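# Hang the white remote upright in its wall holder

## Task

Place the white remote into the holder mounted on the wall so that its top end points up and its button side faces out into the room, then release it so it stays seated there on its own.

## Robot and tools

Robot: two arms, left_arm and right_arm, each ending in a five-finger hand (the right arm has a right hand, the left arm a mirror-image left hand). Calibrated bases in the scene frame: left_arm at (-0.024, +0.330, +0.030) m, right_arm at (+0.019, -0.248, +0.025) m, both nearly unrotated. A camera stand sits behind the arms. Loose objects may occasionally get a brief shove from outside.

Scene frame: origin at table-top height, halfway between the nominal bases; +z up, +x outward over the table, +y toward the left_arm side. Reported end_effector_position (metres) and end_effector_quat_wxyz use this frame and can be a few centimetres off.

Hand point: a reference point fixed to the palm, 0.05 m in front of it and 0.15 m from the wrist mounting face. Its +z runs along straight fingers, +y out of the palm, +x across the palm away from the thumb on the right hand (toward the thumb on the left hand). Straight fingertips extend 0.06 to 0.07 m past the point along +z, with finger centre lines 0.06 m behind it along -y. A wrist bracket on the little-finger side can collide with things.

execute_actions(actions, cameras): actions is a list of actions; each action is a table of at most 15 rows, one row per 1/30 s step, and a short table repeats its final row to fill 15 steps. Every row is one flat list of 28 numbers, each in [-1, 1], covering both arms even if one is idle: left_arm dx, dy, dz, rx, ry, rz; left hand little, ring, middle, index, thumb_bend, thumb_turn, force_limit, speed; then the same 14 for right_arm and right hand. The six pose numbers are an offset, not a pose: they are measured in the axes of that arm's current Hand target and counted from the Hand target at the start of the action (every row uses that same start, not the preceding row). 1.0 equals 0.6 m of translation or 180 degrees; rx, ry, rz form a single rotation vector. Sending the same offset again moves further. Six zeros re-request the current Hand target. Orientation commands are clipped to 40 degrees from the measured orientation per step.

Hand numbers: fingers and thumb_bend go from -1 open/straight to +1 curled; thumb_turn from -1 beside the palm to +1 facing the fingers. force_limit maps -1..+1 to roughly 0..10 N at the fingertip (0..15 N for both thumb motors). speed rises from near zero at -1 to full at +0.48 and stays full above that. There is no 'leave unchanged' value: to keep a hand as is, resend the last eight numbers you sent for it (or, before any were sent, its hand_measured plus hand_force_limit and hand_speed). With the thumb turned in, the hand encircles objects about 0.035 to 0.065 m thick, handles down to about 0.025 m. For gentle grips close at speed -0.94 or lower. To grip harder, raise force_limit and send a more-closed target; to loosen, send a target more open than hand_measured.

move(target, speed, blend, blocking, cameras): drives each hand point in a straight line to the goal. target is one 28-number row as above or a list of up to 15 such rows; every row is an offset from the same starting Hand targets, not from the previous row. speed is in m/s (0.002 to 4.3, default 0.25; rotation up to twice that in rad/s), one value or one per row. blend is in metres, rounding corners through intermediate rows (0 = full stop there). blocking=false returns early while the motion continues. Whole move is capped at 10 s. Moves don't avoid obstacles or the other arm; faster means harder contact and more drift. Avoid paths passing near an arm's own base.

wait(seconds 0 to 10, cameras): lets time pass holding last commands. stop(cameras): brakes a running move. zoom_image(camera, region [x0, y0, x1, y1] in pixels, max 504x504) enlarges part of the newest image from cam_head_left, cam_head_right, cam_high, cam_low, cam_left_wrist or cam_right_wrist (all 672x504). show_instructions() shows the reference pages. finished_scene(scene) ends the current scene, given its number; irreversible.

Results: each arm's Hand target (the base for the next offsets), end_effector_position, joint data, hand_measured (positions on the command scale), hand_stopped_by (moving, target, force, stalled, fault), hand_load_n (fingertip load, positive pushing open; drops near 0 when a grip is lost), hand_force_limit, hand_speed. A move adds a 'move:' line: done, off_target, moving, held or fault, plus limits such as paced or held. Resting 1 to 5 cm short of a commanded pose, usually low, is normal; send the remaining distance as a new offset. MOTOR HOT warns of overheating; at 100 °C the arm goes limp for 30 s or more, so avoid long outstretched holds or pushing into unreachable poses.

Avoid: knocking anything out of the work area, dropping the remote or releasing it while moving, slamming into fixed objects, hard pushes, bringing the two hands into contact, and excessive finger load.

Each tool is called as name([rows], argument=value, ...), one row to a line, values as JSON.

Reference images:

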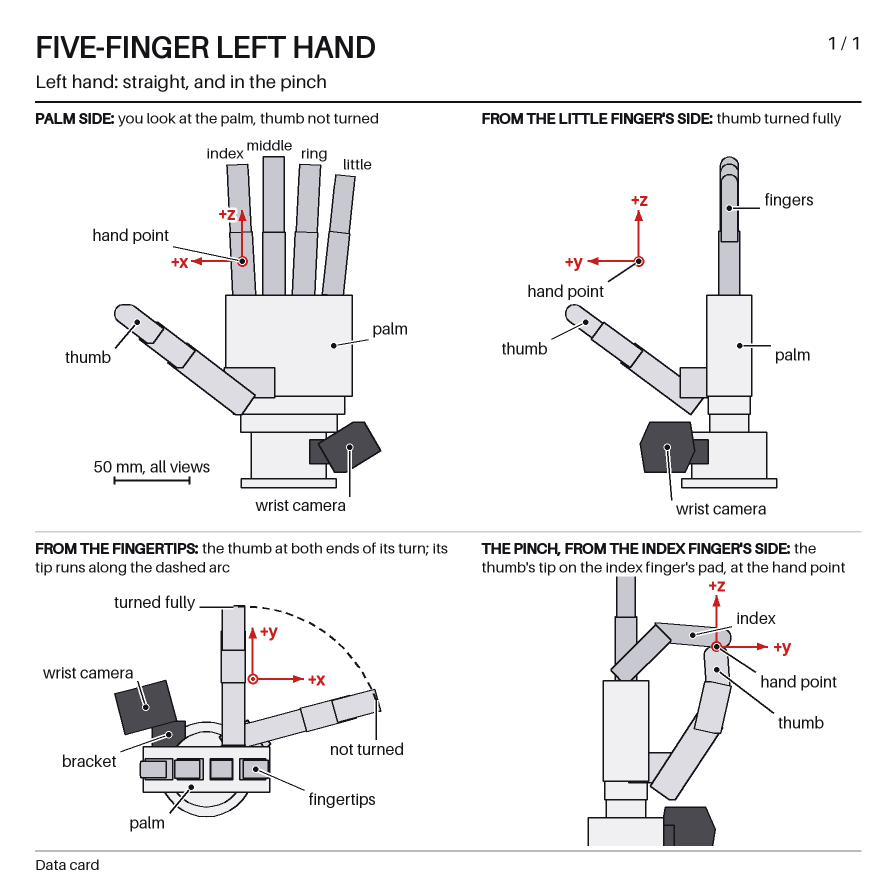

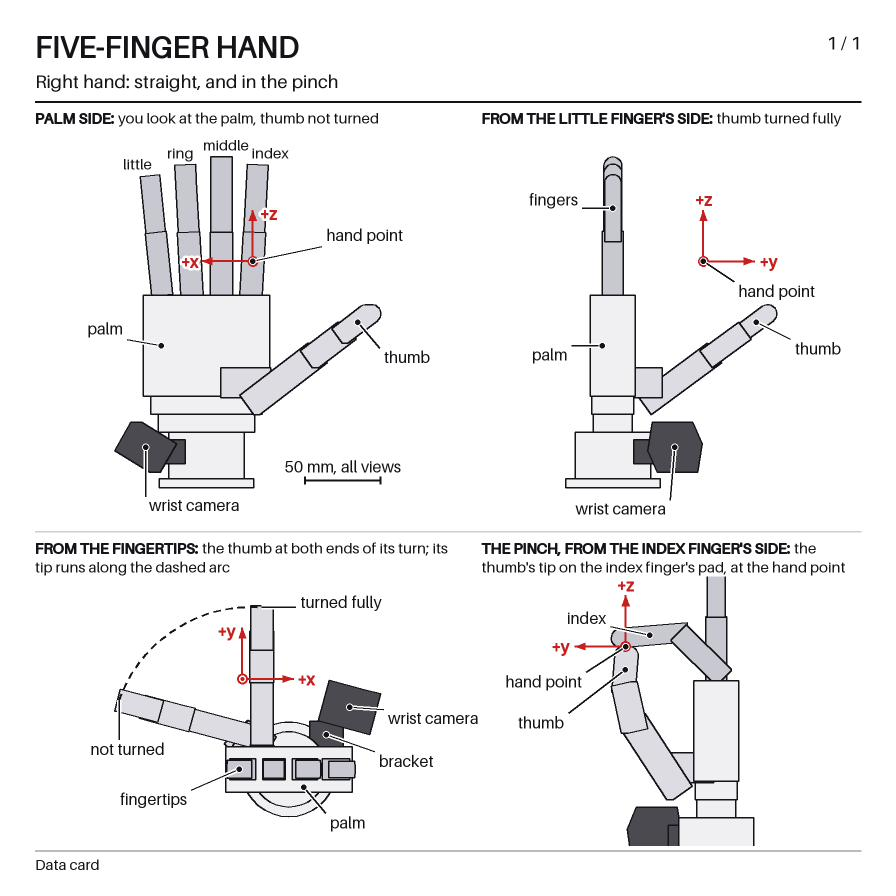

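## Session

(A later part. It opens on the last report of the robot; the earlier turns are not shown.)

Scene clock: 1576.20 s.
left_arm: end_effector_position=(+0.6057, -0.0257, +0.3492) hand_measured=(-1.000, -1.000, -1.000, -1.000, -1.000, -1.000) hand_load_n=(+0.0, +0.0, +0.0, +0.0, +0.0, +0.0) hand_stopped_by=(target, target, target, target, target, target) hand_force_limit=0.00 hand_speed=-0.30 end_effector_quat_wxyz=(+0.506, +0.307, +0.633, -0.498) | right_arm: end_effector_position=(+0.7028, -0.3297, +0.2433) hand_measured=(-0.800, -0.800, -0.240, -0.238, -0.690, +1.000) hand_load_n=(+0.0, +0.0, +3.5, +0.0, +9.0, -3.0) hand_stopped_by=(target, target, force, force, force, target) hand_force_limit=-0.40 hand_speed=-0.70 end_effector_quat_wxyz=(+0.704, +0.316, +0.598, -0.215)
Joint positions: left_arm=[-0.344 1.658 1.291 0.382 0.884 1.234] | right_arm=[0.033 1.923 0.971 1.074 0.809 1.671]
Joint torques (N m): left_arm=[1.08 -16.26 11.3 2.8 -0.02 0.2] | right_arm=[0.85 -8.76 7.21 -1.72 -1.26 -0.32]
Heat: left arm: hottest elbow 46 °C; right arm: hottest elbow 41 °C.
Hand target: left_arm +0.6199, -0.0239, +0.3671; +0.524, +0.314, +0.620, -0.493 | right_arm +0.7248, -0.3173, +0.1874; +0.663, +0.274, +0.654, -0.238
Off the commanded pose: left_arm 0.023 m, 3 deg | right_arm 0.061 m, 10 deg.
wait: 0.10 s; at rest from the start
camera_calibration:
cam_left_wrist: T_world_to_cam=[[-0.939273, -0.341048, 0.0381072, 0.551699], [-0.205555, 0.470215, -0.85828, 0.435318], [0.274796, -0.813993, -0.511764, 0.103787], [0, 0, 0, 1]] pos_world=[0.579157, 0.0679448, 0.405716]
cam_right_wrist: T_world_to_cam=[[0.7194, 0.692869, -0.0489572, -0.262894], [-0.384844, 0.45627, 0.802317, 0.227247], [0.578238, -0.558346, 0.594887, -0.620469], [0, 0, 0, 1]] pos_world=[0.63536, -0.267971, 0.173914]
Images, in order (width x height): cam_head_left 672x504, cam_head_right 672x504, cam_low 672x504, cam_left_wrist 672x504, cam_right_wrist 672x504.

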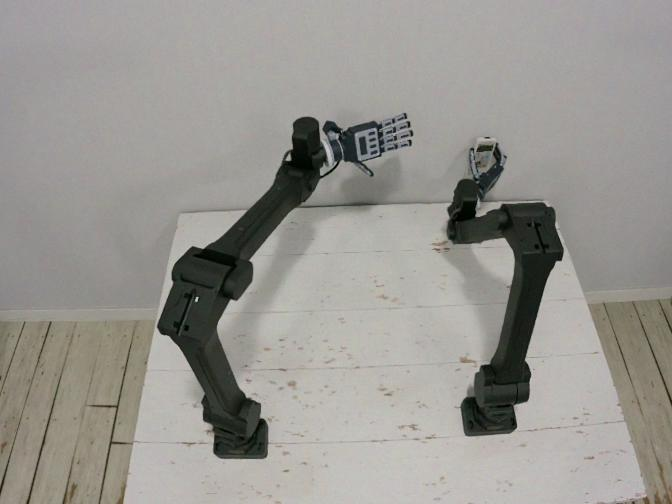

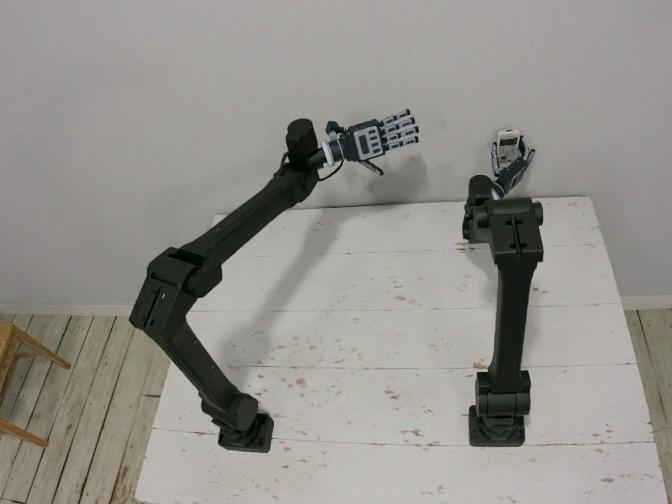

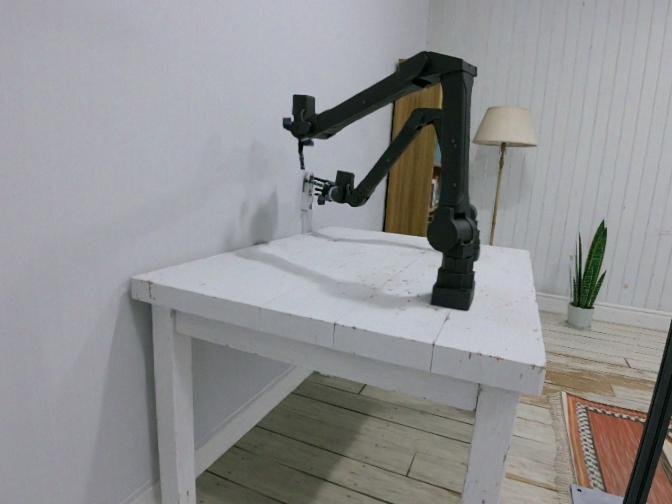

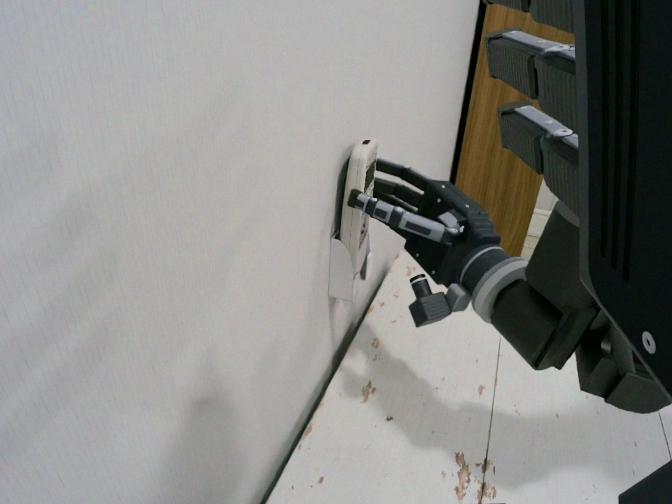

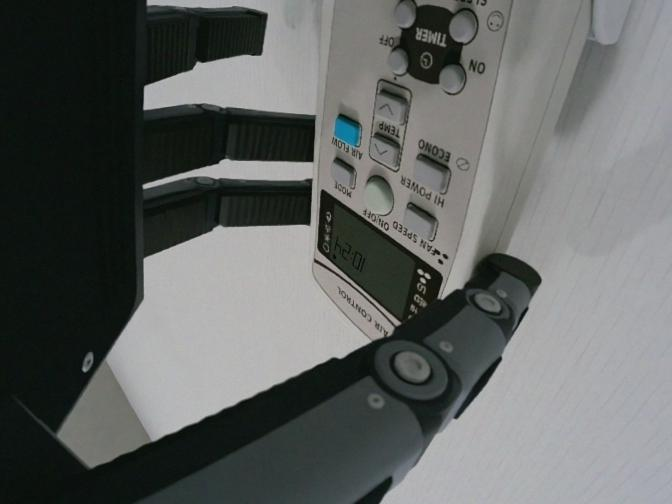

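move(target=[0,0,0,0,0,0,-1,-1,-1,-1,-1,-1,0,-0.3,-0.0502,-0.004,-0.0077,-0.0012,-0.0205,0.0188,-0.8,-0.8,0.14,0.1,-0.1,1,-0.4,-0.7], speed=0.03, cameras=["cam_left_wrist"])

zoom_image(camera="cam_left_wrist", region=[320, 115, 420, 265])

zoom_image(camera="cam_left_wrist", region=[325, 230, 375, 280])

Scene clock: 1613.67 s.
left_arm: end_effector_position=(+0.6057, -0.0257, +0.3492) hand_measured=(-1.000, -1.000, -1.000, -1.000, -1.000, -1.000) hand_load_n=(+0.0, +0.0, +0.0, +0.0, +0.0, +0.0) hand_stopped_by=(target, target, target, target, target, target) hand_force_limit=0.00 hand_speed=-0.30 end_effector_quat_wxyz=(+0.506, +0.307, +0.633, -0.498) | right_arm: end_effector_position=(+0.7020, -0.3291, +0.2454) hand_measured=(-0.800, -0.800, -0.240, -0.238, -0.690, +1.000) hand_load_n=(+0.0, +0.0, +5.0, +1.5, +8.0, -3.0) hand_stopped_by=(target, target, force, force, force, target) hand_force_limit=-0.40 hand_speed=-0.70 end_effector_quat_wxyz=(+0.706, +0.315, +0.596, -0.215)
Joint positions: left_arm=[-0.344 1.658 1.291 0.382 0.884 1.234] | right_arm=[0.033 1.922 0.969 1.084 0.806 1.667]
Joint torques (N m): left_arm=[0.97 -16.15 11.29 2.81 -0.01 0.2] | right_arm=[1.14 -9.88 8.06 0.54 -1.13 -0.3]
Heat: left arm: hottest elbow 46 °C; right arm: hottest elbow 41 °C.
Hand target: left_arm +0.6199, -0.0239, +0.3671; +0.524, +0.314, +0.620, -0.493 | right_arm +0.7189, -0.3172, +0.2173; +0.691, +0.284, +0.625, -0.226
Off the commanded pose: left_arm 0.023 m, 3 deg | right_arm 0.035 m, 5 deg.
move: off_target (left_arm, right_arm)
camera_calibration:
cam_left_wrist: T_world_to_cam=[[-0.939273, -0.341048, 0.0381072, 0.551699], [-0.205555, 0.470215, -0.85828, 0.435318], [0.274796, -0.813993, -0.511764, 0.103787], [0, 0, 0, 1]] pos_world=[0.579157, 0.0679448, 0.405716]
Images, in order (width x height): cam_left_wrist 672x504.

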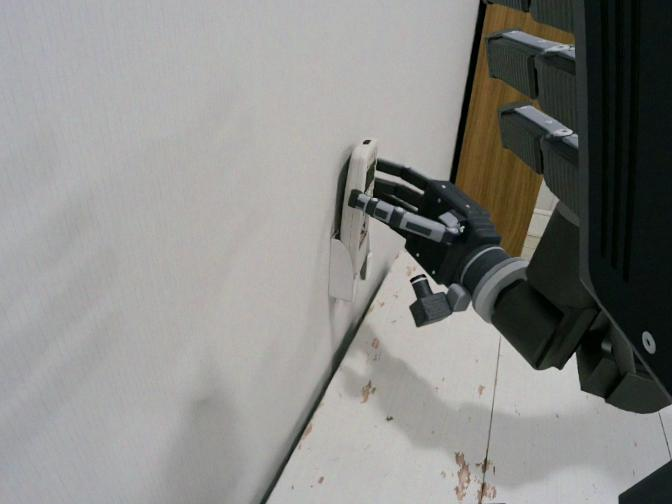

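Scaled by 3.360 from the camera's 672x504 image, which has a finer 960x720 frame.

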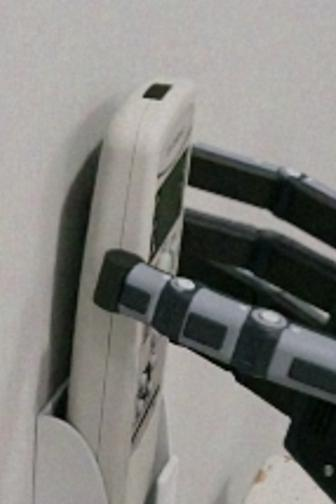

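Scaled by 10.080 from the camera's 672x504 image, which has a finer 960x720 frame.

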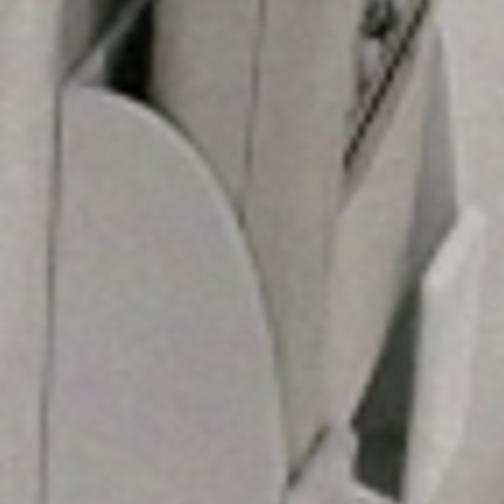

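move(target=[0,0,0,0,0,0,-1,-1,-1,-1,-1,-1,0,-0.3,0,0,0,0,0,0,-0.8,-0.8,-0.3,-0.3,-0.75,1,-0.4,-0.9], speed=0.03, cameras=["cam_left_wrist"])

zoom_image(camera="cam_left_wrist", region=[320, 115, 420, 265])

zoom_image(camera="cam_left_wrist", region=[325, 230, 375, 280])

Scene clock: 1623.70 s.
left_arm: end_effector_position=(+0.6057, -0.0257, +0.3492) hand_measured=(-1.000, -1.000, -1.000, -1.000, -1.000, -1.000) hand_load_n=(+0.0, +0.0, +0.0, +0.0, +0.0, +0.0) hand_stopped_by=(target, target, target, target, target, target) hand_force_limit=0.00 hand_speed=-0.30 end_effector_quat_wxyz=(+0.506, +0.307, +0.633, -0.498) | right_arm: end_effector_position=(+0.7020, -0.3282, +0.2456) hand_measured=(-0.800, -0.800, -0.298, -0.300, -0.750, +1.000) hand_load_n=(+0.0, +0.0, -5.5, +0.0, +0.0, +0.0) hand_stopped_by=(target, target, target, target, target, target) hand_force_limit=-0.40 hand_speed=-0.90 end_effector_quat_wxyz=(+0.707, +0.315, +0.596, -0.214)
Joint positions: left_arm=[-0.344 1.658 1.291 0.382 0.884 1.234] | right_arm=[0.035 1.922 0.969 1.085 0.807 1.666]
Joint torques (N m): left_arm=[0.73 -16.15 11.29 2.76 -0.01 0.19] | right_arm=[1.55 -10.05 8.13 0.42 -1.18 -0.32]
Heat: left arm: hottest elbow 46 °C; right arm: hottest elbow 40 °C.
Hand target: left_arm +0.6199, -0.0239, +0.3671; +0.524, +0.314, +0.620, -0.493 | right_arm +0.7189, -0.3171, +0.2174; +0.691, +0.284, +0.625, -0.226
Off the commanded pose: left_arm 0.023 m, 3 deg | right_arm 0.035 m, 5 deg.
move: off_target (left_arm, right_arm)
camera_calibration:
cam_left_wrist: T_world_to_cam=[[-0.939273, -0.341048, 0.0381072, 0.551699], [-0.205555, 0.470215, -0.85828, 0.435318], [0.274796, -0.813993, -0.511764, 0.103787], [0, 0, 0, 1]] pos_world=[0.579157, 0.0679448, 0.405716]
Images, in order (width x height): cam_left_wrist 672x504.

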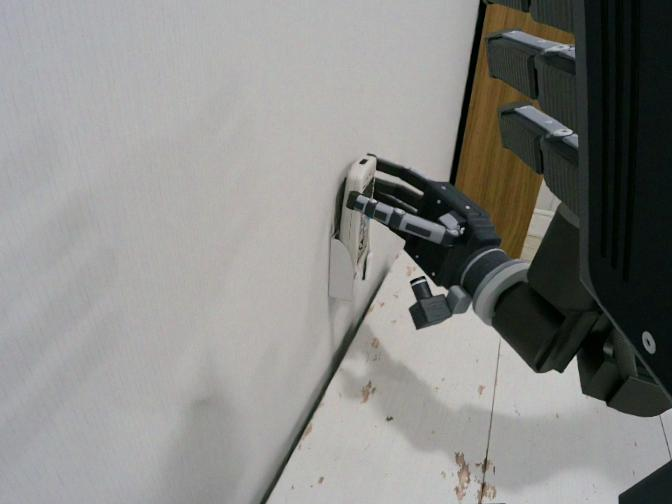

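Scaled by 3.360 from the camera's 672x504 image, which has a finer 960x720 frame.

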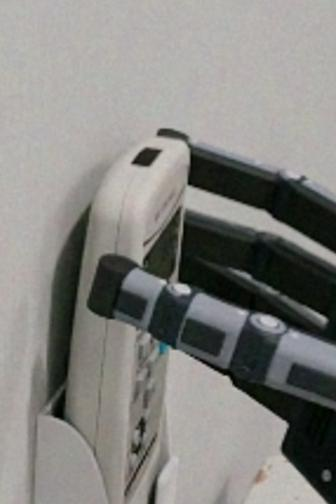

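Scaled by 10.080 from the camera's 672x504 image, which has a finer 960x720 frame.

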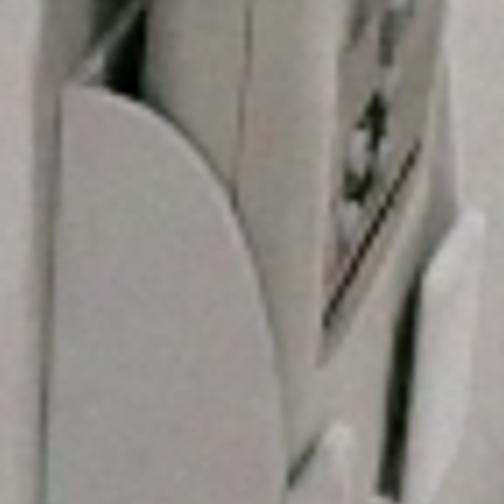

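move(target=[0,0,0,0,0,0,-1,-1,-1,-1,-1,-1,0,-0.3,-0.0023,-0.0133,-0.0147,0,0,0,-0.8,-0.8,-0.3,-0.3,-1,1,-0.4,-0.8], speed=0.03, cameras=["cam_left_wrist"])

zoom_image(camera="cam_left_wrist", region=[320, 115, 420, 265])

zoom_image(camera="cam_left_wrist", region=[325, 230, 375, 280])

Scene clock: 1638.23 s.
left_arm: end_effector_position=(+0.6057, -0.0257, +0.3492) hand_measured=(-1.000, -1.000, -1.000, -1.000, -1.000, -1.000) hand_load_n=(+0.0, +0.0, +0.0, +0.0, +0.0, +0.0) hand_stopped_by=(target, target, target, target, target, target) hand_force_limit=0.00 hand_speed=-0.30 end_effector_quat_wxyz=(+0.506, +0.307, +0.633, -0.498) | right_arm: end_effector_position=(+0.7003, -0.3260, +0.2459) hand_measured=(-0.800, -0.800, -0.298, -0.300, -1.000, +1.000) hand_load_n=(+0.0, +0.0, -2.5, +0.0, +0.0, -0.5) hand_stopped_by=(target, target, target, target, target, target) hand_force_limit=-0.40 hand_speed=-0.80 end_effector_quat_wxyz=(+0.711, +0.311, +0.595, -0.209)
Joint positions: left_arm=[-0.344 1.658 1.291 0.382 0.884 1.234] | right_arm=[0.035 1.922 0.961 1.1 0.794 1.666]
Joint torques (N m): left_arm=[0.85 -16.26 11.29 2.89 -0.02 0.19] | right_arm=[1.26 -11.46 5.83 0.5 -0.72 -0.32]
Heat: left arm: hottest elbow 46 °C; right arm: hottest elbow 40 °C.
Hand target: left_arm +0.6199, -0.0239, +0.3671; +0.524, +0.314, +0.620, -0.493 | right_arm +0.7068, -0.3171, +0.2172; +0.691, +0.284, +0.625, -0.226
Off the commanded pose: left_arm 0.023 m, 3 deg | right_arm 0.031 m, 5 deg.
move: off_target (left_arm, right_arm)
camera_calibration:
cam_left_wrist: T_world_to_cam=[[-0.939273, -0.341048, 0.0381072, 0.551699], [-0.205555, 0.470215, -0.85828, 0.435318], [0.274796, -0.813993, -0.511764, 0.103787], [0, 0, 0, 1]] pos_world=[0.579157, 0.0679448, 0.405716]
Images, in order (width x height): cam_left_wrist 672x504.

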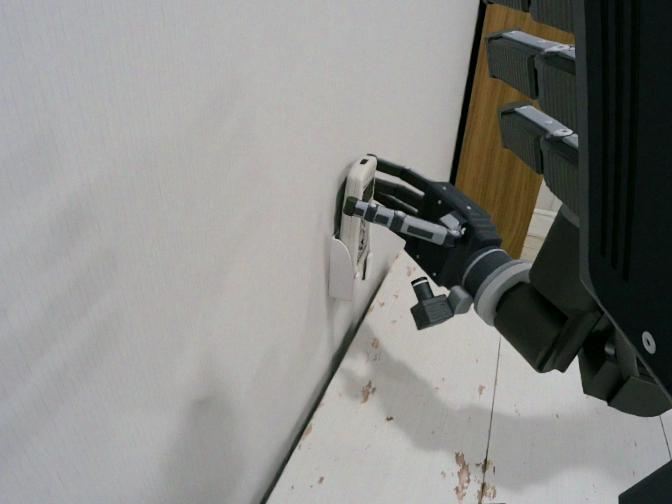

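Scaled by 3.360 from the camera's 672x504 image, which has a finer 960x720 frame.

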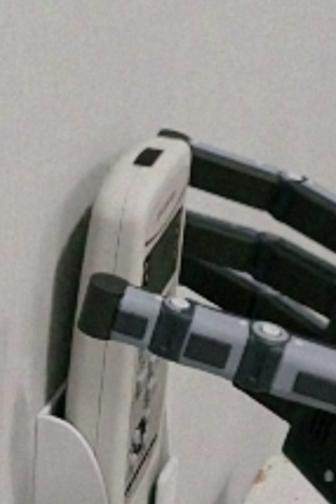

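Scaled by 10.080 from the camera's 672x504 image, which has a finer 960x720 frame.

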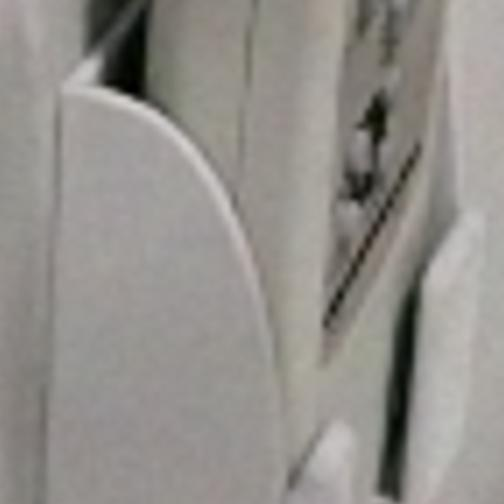

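move([
  [0,0,0,0,0,0,-1,-1,-1,-1,-1,-1,0,-0.3,-0.001,-0.007,-0.007,0,0,0,-0.8,-0.8,-0.5,-0.5,-1,1,-0.4,-0.8],
  [0,0,0,0,0,0,-1,-1,-1,-1,-1,-1,0,-0.3,-0.0039,-0.0222,-0.0245,0,0,0,-0.8,-0.8,-0.5,-0.5,-1,1,-0.4,-0.8],
], speed=0.03, cameras=["cam_left_wrist"])

zoom_image(camera="cam_left_wrist", region=[320, 115, 420, 265])

Scene clock: 1647.47 s.
left_arm: end_effector_position=(+0.6057, -0.0257, +0.3492) hand_measured=(-1.000, -1.000, -1.000, -1.000, -1.000, -1.000) hand_load_n=(+0.0, +0.0, +0.0, +0.0, +0.0, +0.0) hand_stopped_by=(target, target, target, target, target, target) hand_force_limit=0.00 hand_speed=-0.30 end_effector_quat_wxyz=(+0.506, +0.307, +0.633, -0.498) | right_arm: end_effector_position=(+0.6886, -0.3232, +0.2041) hand_measured=(-0.800, -0.800, -0.500, -0.500, -1.000, +1.000) hand_load_n=(+0.0, +0.0, +0.0, +0.0, +0.0, +0.0) hand_stopped_by=(target, target, target, target, target, target) hand_force_limit=-0.40 hand_speed=-0.80 end_effector_quat_wxyz=(+0.682, +0.287, +0.632, -0.229)
Joint positions: left_arm=[-0.344 1.658 1.291 0.382 0.884 1.234] | right_arm=[0.035 1.937 0.902 1.086 0.78 1.637]
Joint torques (N m): left_arm=[0.85 -16.03 11.38 2.77 -0.02 0.21] | right_arm=[1.2 -14.62 5.63 2.39 -0.08 -0.02]
Heat: left arm: hottest elbow 46 °C; right arm: hottest elbow 40 °C.
Hand target: left_arm +0.6199, -0.0239, +0.3671; +0.524, +0.314, +0.620, -0.493 | right_arm +0.6868, -0.3172, +0.2173; +0.691, +0.284, +0.625, -0.226
Off the commanded pose: left_arm 0.023 m, 3 deg | right_arm 0.015 m, 1 deg.
move: off_target (left_arm, right_arm)
camera_calibration:
cam_left_wrist: T_world_to_cam=[[-0.939273, -0.341048, 0.0381072, 0.551699], [-0.205555, 0.470215, -0.85828, 0.435318], [0.274796, -0.813993, -0.511764, 0.103787], [0, 0, 0, 1]] pos_world=[0.579157, 0.0679448, 0.405716]
Images, in order (width x height): cam_left_wrist 672x504.

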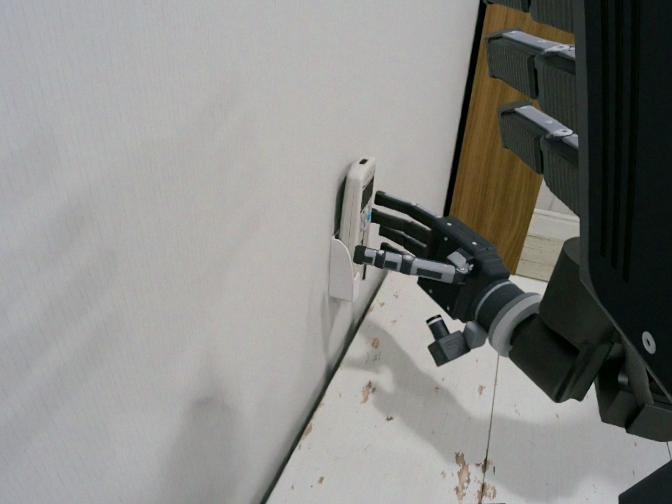

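Scaled by 3.360 from the camera's 672x504 image, which has a finer 960x720 frame.

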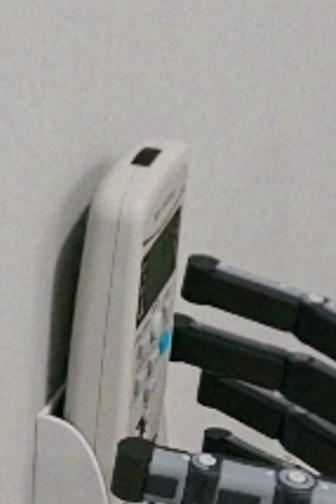

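move(target=[0,0,0,0,0,0,-1,-1,-1,-1,-1,-1,0,-0.3,-0.0097,-0.0556,-0.0613,0,0,0,-0.8,-0.8,-0.5,-0.5,-1,1,-0.4,-0.8], speed=0.05, cameras=["cam_left_wrist", "cam_high"])

zoom_image(camera="cam_left_wrist", region=[310, 140, 410, 310])

zoom_image(camera="cam_high", region=[195, 40, 275, 140])

Scene clock: 1656.83 s.
left_arm: end_effector_position=(+0.6057, -0.0257, +0.3492) hand_measured=(-1.000, -1.000, -1.000, -1.000, -1.000, -1.000) hand_load_n=(+0.0, +0.0, +0.0, +0.0, +0.0, +0.0) hand_stopped_by=(target, target, target, target, target, target) hand_force_limit=0.00 hand_speed=-0.30 end_effector_quat_wxyz=(+0.506, +0.307, +0.633, -0.498) | right_arm: end_effector_position=(+0.6388, -0.3253, +0.2025) hand_measured=(-0.800, -0.800, -0.500, -0.500, -1.000, +1.000) hand_load_n=(+0.0, +0.0, +0.0, +0.0, +0.0, +0.0) hand_stopped_by=(target, target, target, target, target, target) hand_force_limit=-0.40 hand_speed=-0.80 end_effector_quat_wxyz=(+0.680, +0.287, +0.633, -0.231)
Joint positions: left_arm=[-0.344 1.658 1.291 0.382 0.884 1.234] | right_arm=[0.035 1.865 0.754 1.157 0.783 1.637]
Joint torques (N m): left_arm=[0.79 -16.03 11.36 2.74 -0.02 0.21] | right_arm=[1.79 -12.92 5.08 2.4 -0.06 -0.03]
Heat: left arm: hottest elbow 46 °C; right arm: hottest elbow 40 °C.
Hand target: left_arm +0.6199, -0.0239, +0.3671; +0.524, +0.314, +0.620, -0.493 | right_arm +0.6369, -0.3172, +0.2173; +0.691, +0.284, +0.625, -0.226
Off the commanded pose: left_arm 0.023 m, 3 deg | right_arm 0.017 m, 2 deg.
move: off_target (left_arm, right_arm)
camera_calibration:
cam_left_wrist: T_world_to_cam=[[-0.939273, -0.341048, 0.0381072, 0.551699], [-0.205555, 0.470215, -0.85828, 0.435318], [0.274796, -0.813993, -0.511764, 0.103787], [0, 0, 0, 1]] pos_world=[0.579157, 0.0679448, 0.405716]
Images, in order (width x height): cam_high 672x504, cam_left_wrist 672x504.

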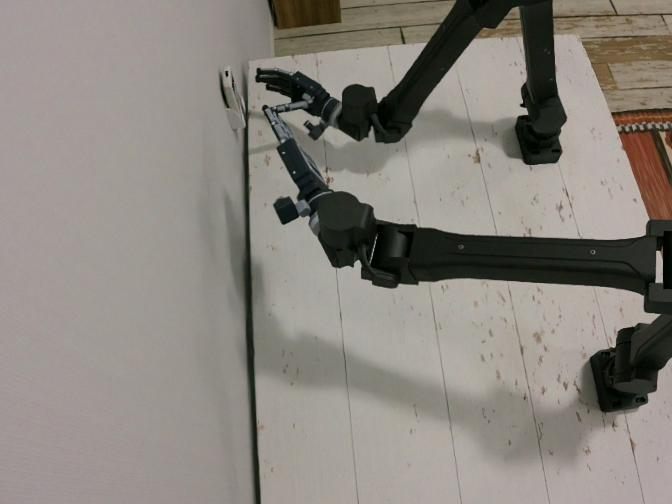

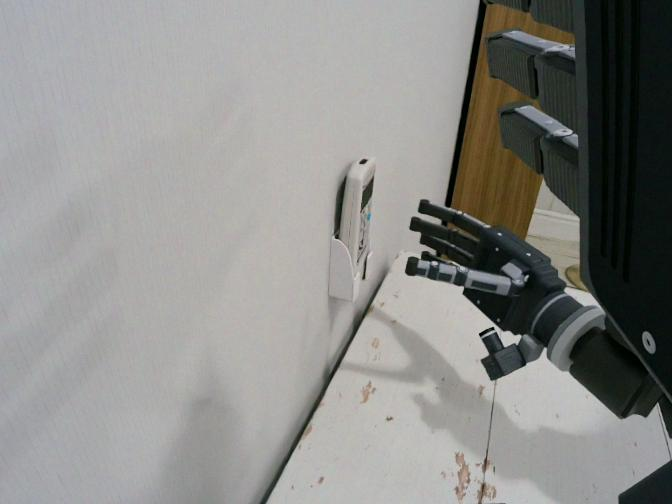

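Scaled by 2.965 from the camera's 672x504 image, which has a finer 960x720 frame.

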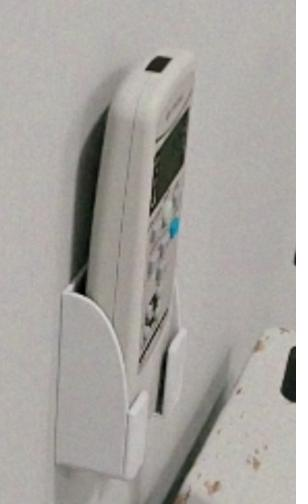

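Scaled by 5.040 from the camera's 672x504 image, which has a finer 960x720 frame.

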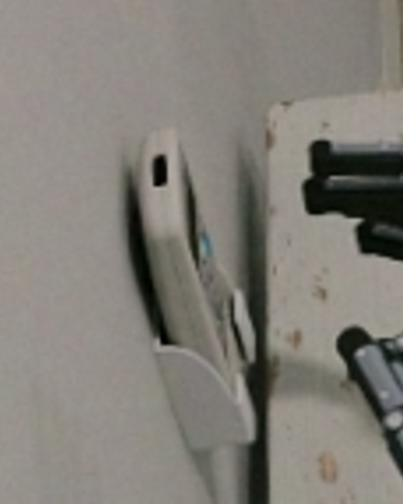

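wait(seconds=0.1, cameras=["cam_right_wrist", "cam_head_left", "cam_head_right"])

zoom_image(camera="cam_head_right", region=[470, 110, 570, 210])

Scene clock: 1659.93 s.
left_arm: end_effector_position=(+0.6057, -0.0257, +0.3492) hand_measured=(-1.000, -1.000, -1.000, -1.000, -1.000, -1.000) hand_load_n=(+0.0, +0.0, +0.0, +0.0, +0.0, +0.0) hand_stopped_by=(target, target, target, target, target, target) hand_force_limit=0.00 hand_speed=-0.30 end_effector_quat_wxyz=(+0.506, +0.307, +0.633, -0.498) | right_arm: end_effector_position=(+0.6388, -0.3253, +0.2025) hand_measured=(-0.800, -0.800, -0.500, -0.500, -1.000, +1.000) hand_load_n=(+0.0, +0.0, +0.0, +0.0, +0.0, -0.5) hand_stopped_by=(target, target, target, target, target, target) hand_force_limit=-0.40 hand_speed=-0.80 end_effector_quat_wxyz=(+0.680, +0.287, +0.633, -0.231)
Joint positions: left_arm=[-0.344 1.658 1.291 0.382 0.884 1.234] | right_arm=[0.035 1.865 0.754 1.157 0.783 1.637]
Joint torques (N m): left_arm=[0.97 -16.26 11.37 2.76 -0.02 0.2] | right_arm=[1.32 -12.92 5.12 2.4 -0.04 -0.03]
Heat: left arm: hottest elbow 46 °C; right arm: hottest elbow 40 °C.
Hand target: left_arm +0.6199, -0.0239, +0.3671; +0.524, +0.314, +0.620, -0.493 | right_arm +0.6369, -0.3172, +0.2173; +0.691, +0.284, +0.625, -0.226
Off the commanded pose: left_arm 0.023 m, 3 deg | right_arm 0.017 m, 2 deg.
wait: 0.10 s; at rest from the start
camera_calibration:
cam_right_wrist: T_world_to_cam=[[0.692771, 0.707434, -0.140018, -0.181732], [-0.315036, 0.471528, 0.823659, 0.189461], [0.648707, -0.526496, 0.549528, -0.582124], [0, 0, 0, 1]] pos_world=[0.563214, -0.267259, 0.138397]
Images, in order (width x height): cam_head_left 672x504, cam_head_right 672x504, cam_right_wrist 672x504.

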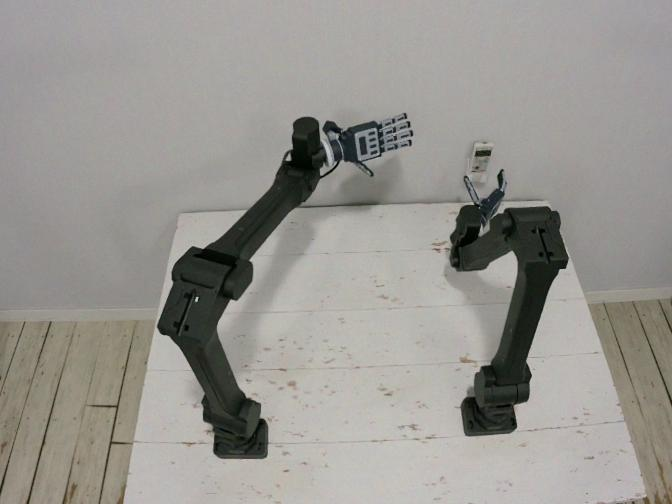

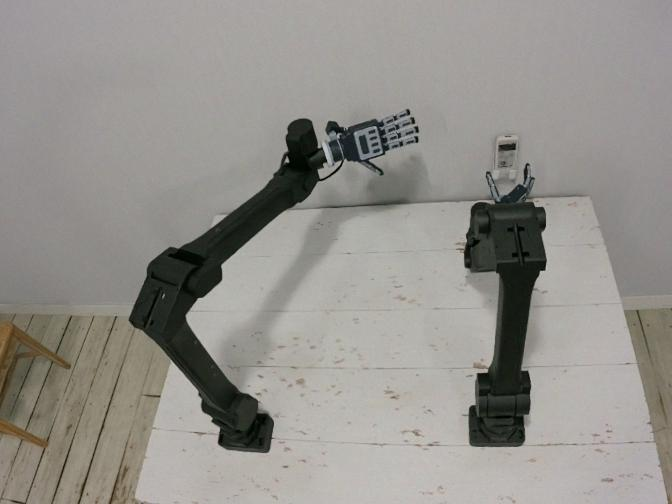

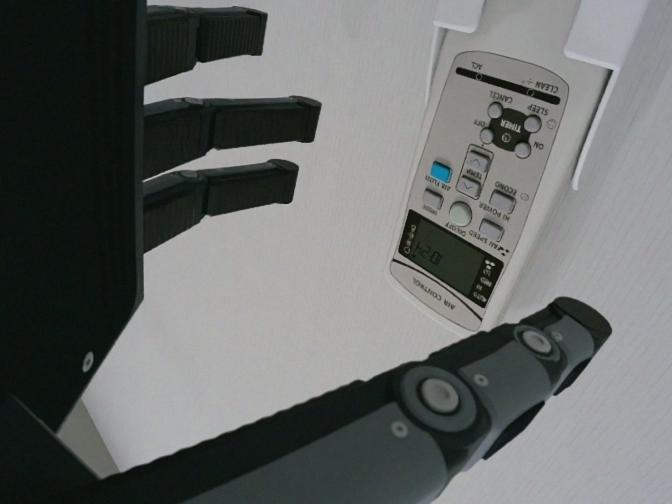

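Scaled by 5.040 from the camera's 672x504 image, which has a finer 960x720 frame.

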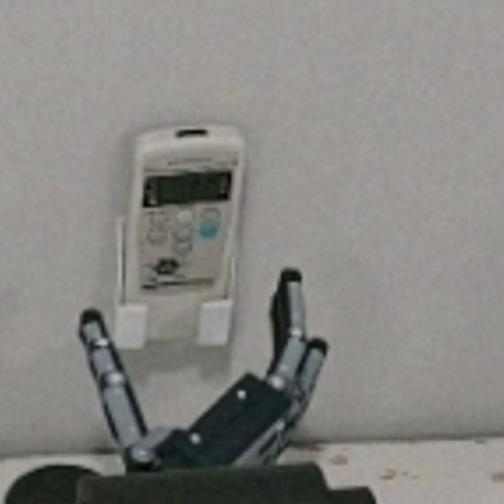

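move(target=[0,0,0,0,0,0,-1,-1,-1,-1,-1,-1,0,-0.3,-0.0194,-0.1112,-0.1225,0,0,0,-0.8,-0.8,-0.5,-0.5,-1,1,-0.4,-0.8], speed=0.1, cameras=["cam_right_wrist", "cam_left_wrist"])

zoom_image(camera="cam_right_wrist", region=[360, 0, 620, 200])

zoom_image(camera="cam_left_wrist", region=[325, 230, 385, 310])

Scene clock: 1667.13 s.
left_arm: end_effector_position=(+0.6057, -0.0257, +0.3492) hand_measured=(-1.000, -1.000, -1.000, -1.000, -1.000, -1.000) hand_load_n=(+0.0, +0.0, -0.5, +0.0, +0.0, +0.0) hand_stopped_by=(target, target, target, target, target, target) hand_force_limit=0.00 hand_speed=-0.30 end_effector_quat_wxyz=(+0.506, +0.307, +0.633, -0.498) | right_arm: end_effector_position=(+0.5381, -0.3250, +0.2065) hand_measured=(-0.800, -0.800, -0.500, -0.500, -1.000, +1.000) hand_load_n=(+0.0, +0.0, +0.0, +0.0, +0.0, +0.0) hand_stopped_by=(target, target, target, target, target, target) hand_force_limit=-0.40 hand_speed=-0.80 end_effector_quat_wxyz=(+0.681, +0.288, +0.632, -0.231)
Joint positions: left_arm=[-0.344 1.658 1.291 0.382 0.884 1.234] | right_arm=[0.046 1.714 0.47 1.295 0.796 1.635]
Joint torques (N m): left_arm=[0.97 -16.38 11.33 2.74 0.01 0.19] | right_arm=[1.32 -9.41 4.14 2.36 -0.06 -0.05]
Heat: left arm: hottest elbow 47 °C; right arm: hottest elbow 39 °C.
Hand target: left_arm +0.6199, -0.0239, +0.3671; +0.524, +0.314, +0.620, -0.493 | right_arm +0.5370, -0.3172, +0.2172; +0.691, +0.284, +0.625, -0.226
Off the commanded pose: left_arm 0.023 m, 3 deg | right_arm 0.013 m, 2 deg.
move: off_target (left_arm, right_arm)
camera_calibration:
cam_left_wrist: T_world_to_cam=[[-0.939273, -0.341048, 0.0381072, 0.551699], [-0.205555, 0.470215, -0.85828, 0.435318], [0.274796, -0.813993, -0.511764, 0.103787], [0, 0, 0, 1]] pos_world=[0.579157, 0.0679448, 0.405716]
cam_right_wrist: T_world_to_cam=[[0.694687, 0.706112, -0.137172, -0.11365], [-0.317509, 0.472128, 0.822365, 0.15604], [0.645444, -0.527732, 0.552178, -0.51813], [0, 0, 0, 1]] pos_world=[0.462919, -0.266855, 0.142189]
Images, in order (width x height): cam_left_wrist 672x504, cam_right_wrist 672x504.

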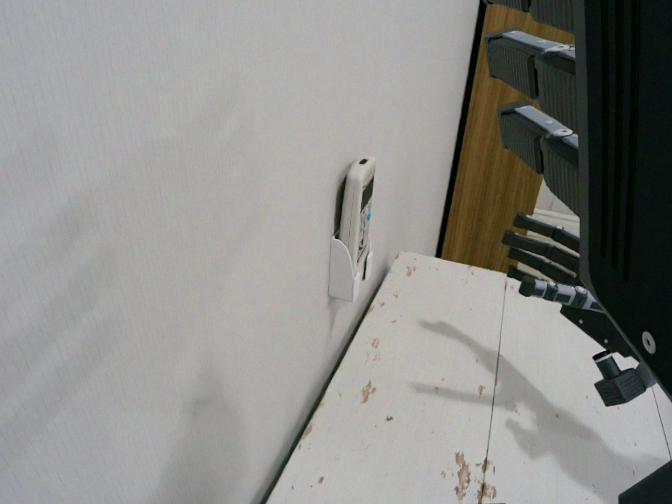

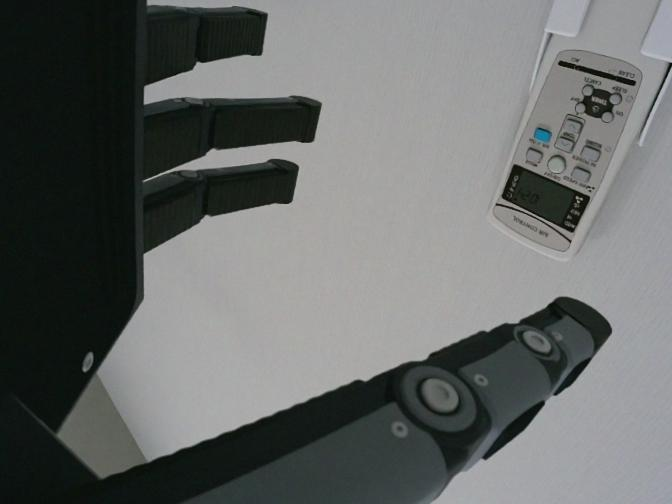

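Scaled by 1.938 from the camera's 672x504 image, which has a finer 960x720 frame.

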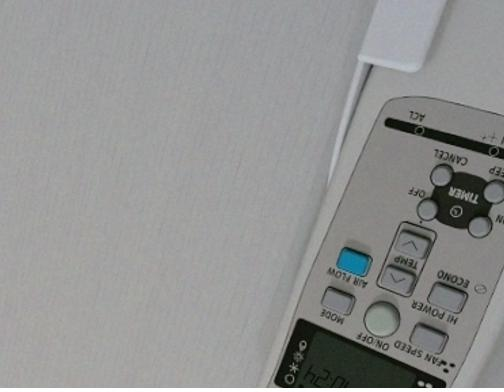

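Scaled by 6.300 from the camera's 672x504 image, which has a finer 960x720 frame.

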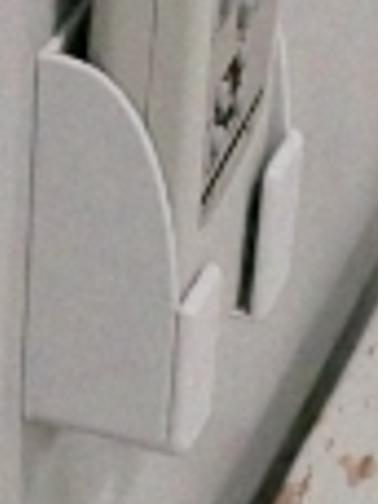

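zoom_image(camera="cam_left_wrist", region=[345, 260, 375, 305])

zoom_image(camera="cam_right_wrist", region=[540, 0, 672, 100])

Scaled by 11.200 from the camera's 672x504 image, which has a finer 960x720 frame.

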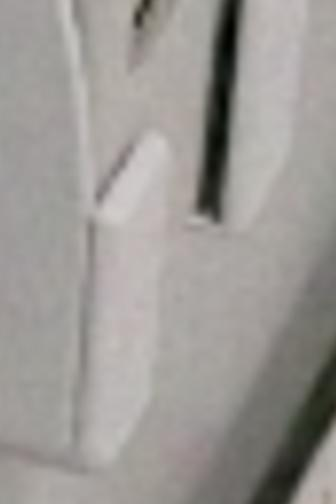

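Scaled by 3.818 from the camera's 672x504 image, which has a finer 960x720 frame.

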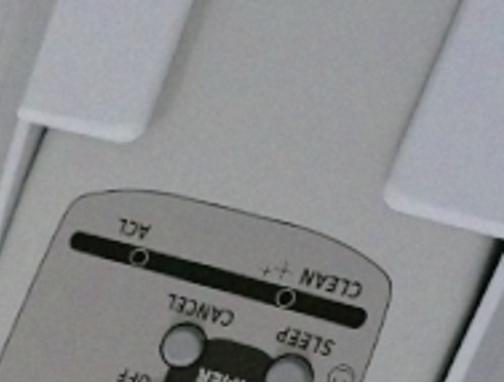

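move(target=[0,0,0,0,0,0,-1,-1,-1,-1,-1,-1,0,-0.3,0.0377,-0.0331,-0.157,0,0,0,-0.8,-0.8,-0.5,-0.5,-1,1,-0.4,-0.8], speed=0.15, cameras=["cam_right_wrist"])

Scene clock: 1693.40 s.
left_arm: end_effector_position=(+0.6057, -0.0257, +0.3492) hand_measured=(-1.000, -1.000, -1.000, -1.000, -1.000, -1.000) hand_load_n=(+0.0, +0.0, +0.0, +0.0, +0.0, +0.0) hand_stopped_by=(target, target, target, target, target, target) hand_force_limit=0.00 hand_speed=-0.30 end_effector_quat_wxyz=(+0.506, +0.307, +0.633, -0.498) | right_arm: end_effector_position=(+0.4583, -0.2715, +0.1858) hand_measured=(-0.800, -0.800, -0.500, -0.500, -1.000, +1.000) hand_load_n=(+0.0, +0.0, +0.0, +0.0, +0.0, +0.0) hand_stopped_by=(target, target, target, target, target, target) hand_force_limit=-0.40 hand_speed=-0.80 end_effector_quat_wxyz=(+0.684, +0.289, +0.630, -0.227)
Joint positions: left_arm=[-0.344 1.658 1.291 0.382 0.884 1.234] | right_arm=[0.257 1.754 0.279 1.549 1.002 1.619]
Joint torques (N m): left_arm=[1.03 -15.97 11.28 2.69 -0.02 0.19] | right_arm=[1.26 -6.65 2.22 2.29 -0.1 -0.01]
Heat: left arm: hottest elbow 47 °C; right arm: hottest elbow 38 °C.
Hand target: left_arm +0.6199, -0.0239, +0.3671; +0.524, +0.314, +0.620, -0.493 | right_arm +0.4571, -0.2673, +0.1872; +0.691, +0.284, +0.625, -0.226
Off the commanded pose: left_arm 0.023 m, 3 deg | right_arm 0.005 m, 1 deg.
joint sent to its limit (right arm) — joint 4 (wrist pitch), upper limit. The joint targets still meet the commanded pose.
move: off_target (left_arm)
camera_calibration:
cam_right_wrist: T_world_to_cam=[[0.692589, 0.709993, -0.1274, -0.0985247], [-0.327742, 0.46707, 0.821238, 0.125988], [0.642578, -0.527025, 0.556181, -0.4261], [0, 0, 0, 1]] pos_world=[0.383331, -0.213459, 0.120971]
Images, in order (width x height): cam_right_wrist 672x504.

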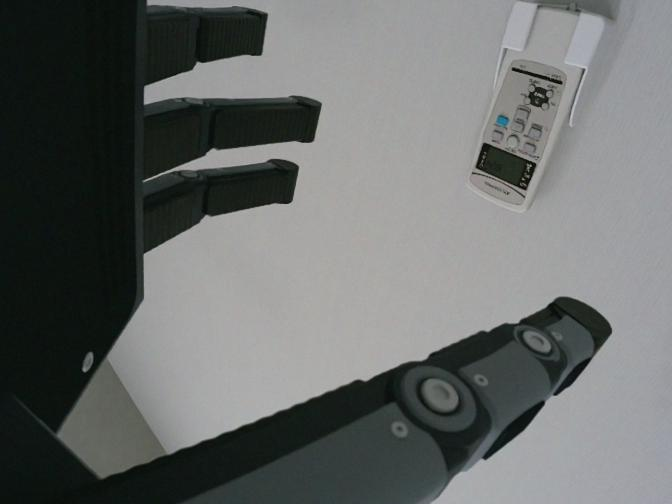

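zoom_image(camera="cam_right_wrist", region=[480, 0, 620, 100])

Scaled by 3.600 from the camera's 672x504 image, which has a finer 960x720 frame.

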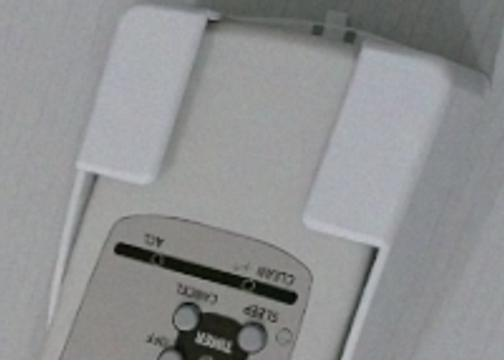

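finished_scene(scene=3)

The scene is finished: the task was done.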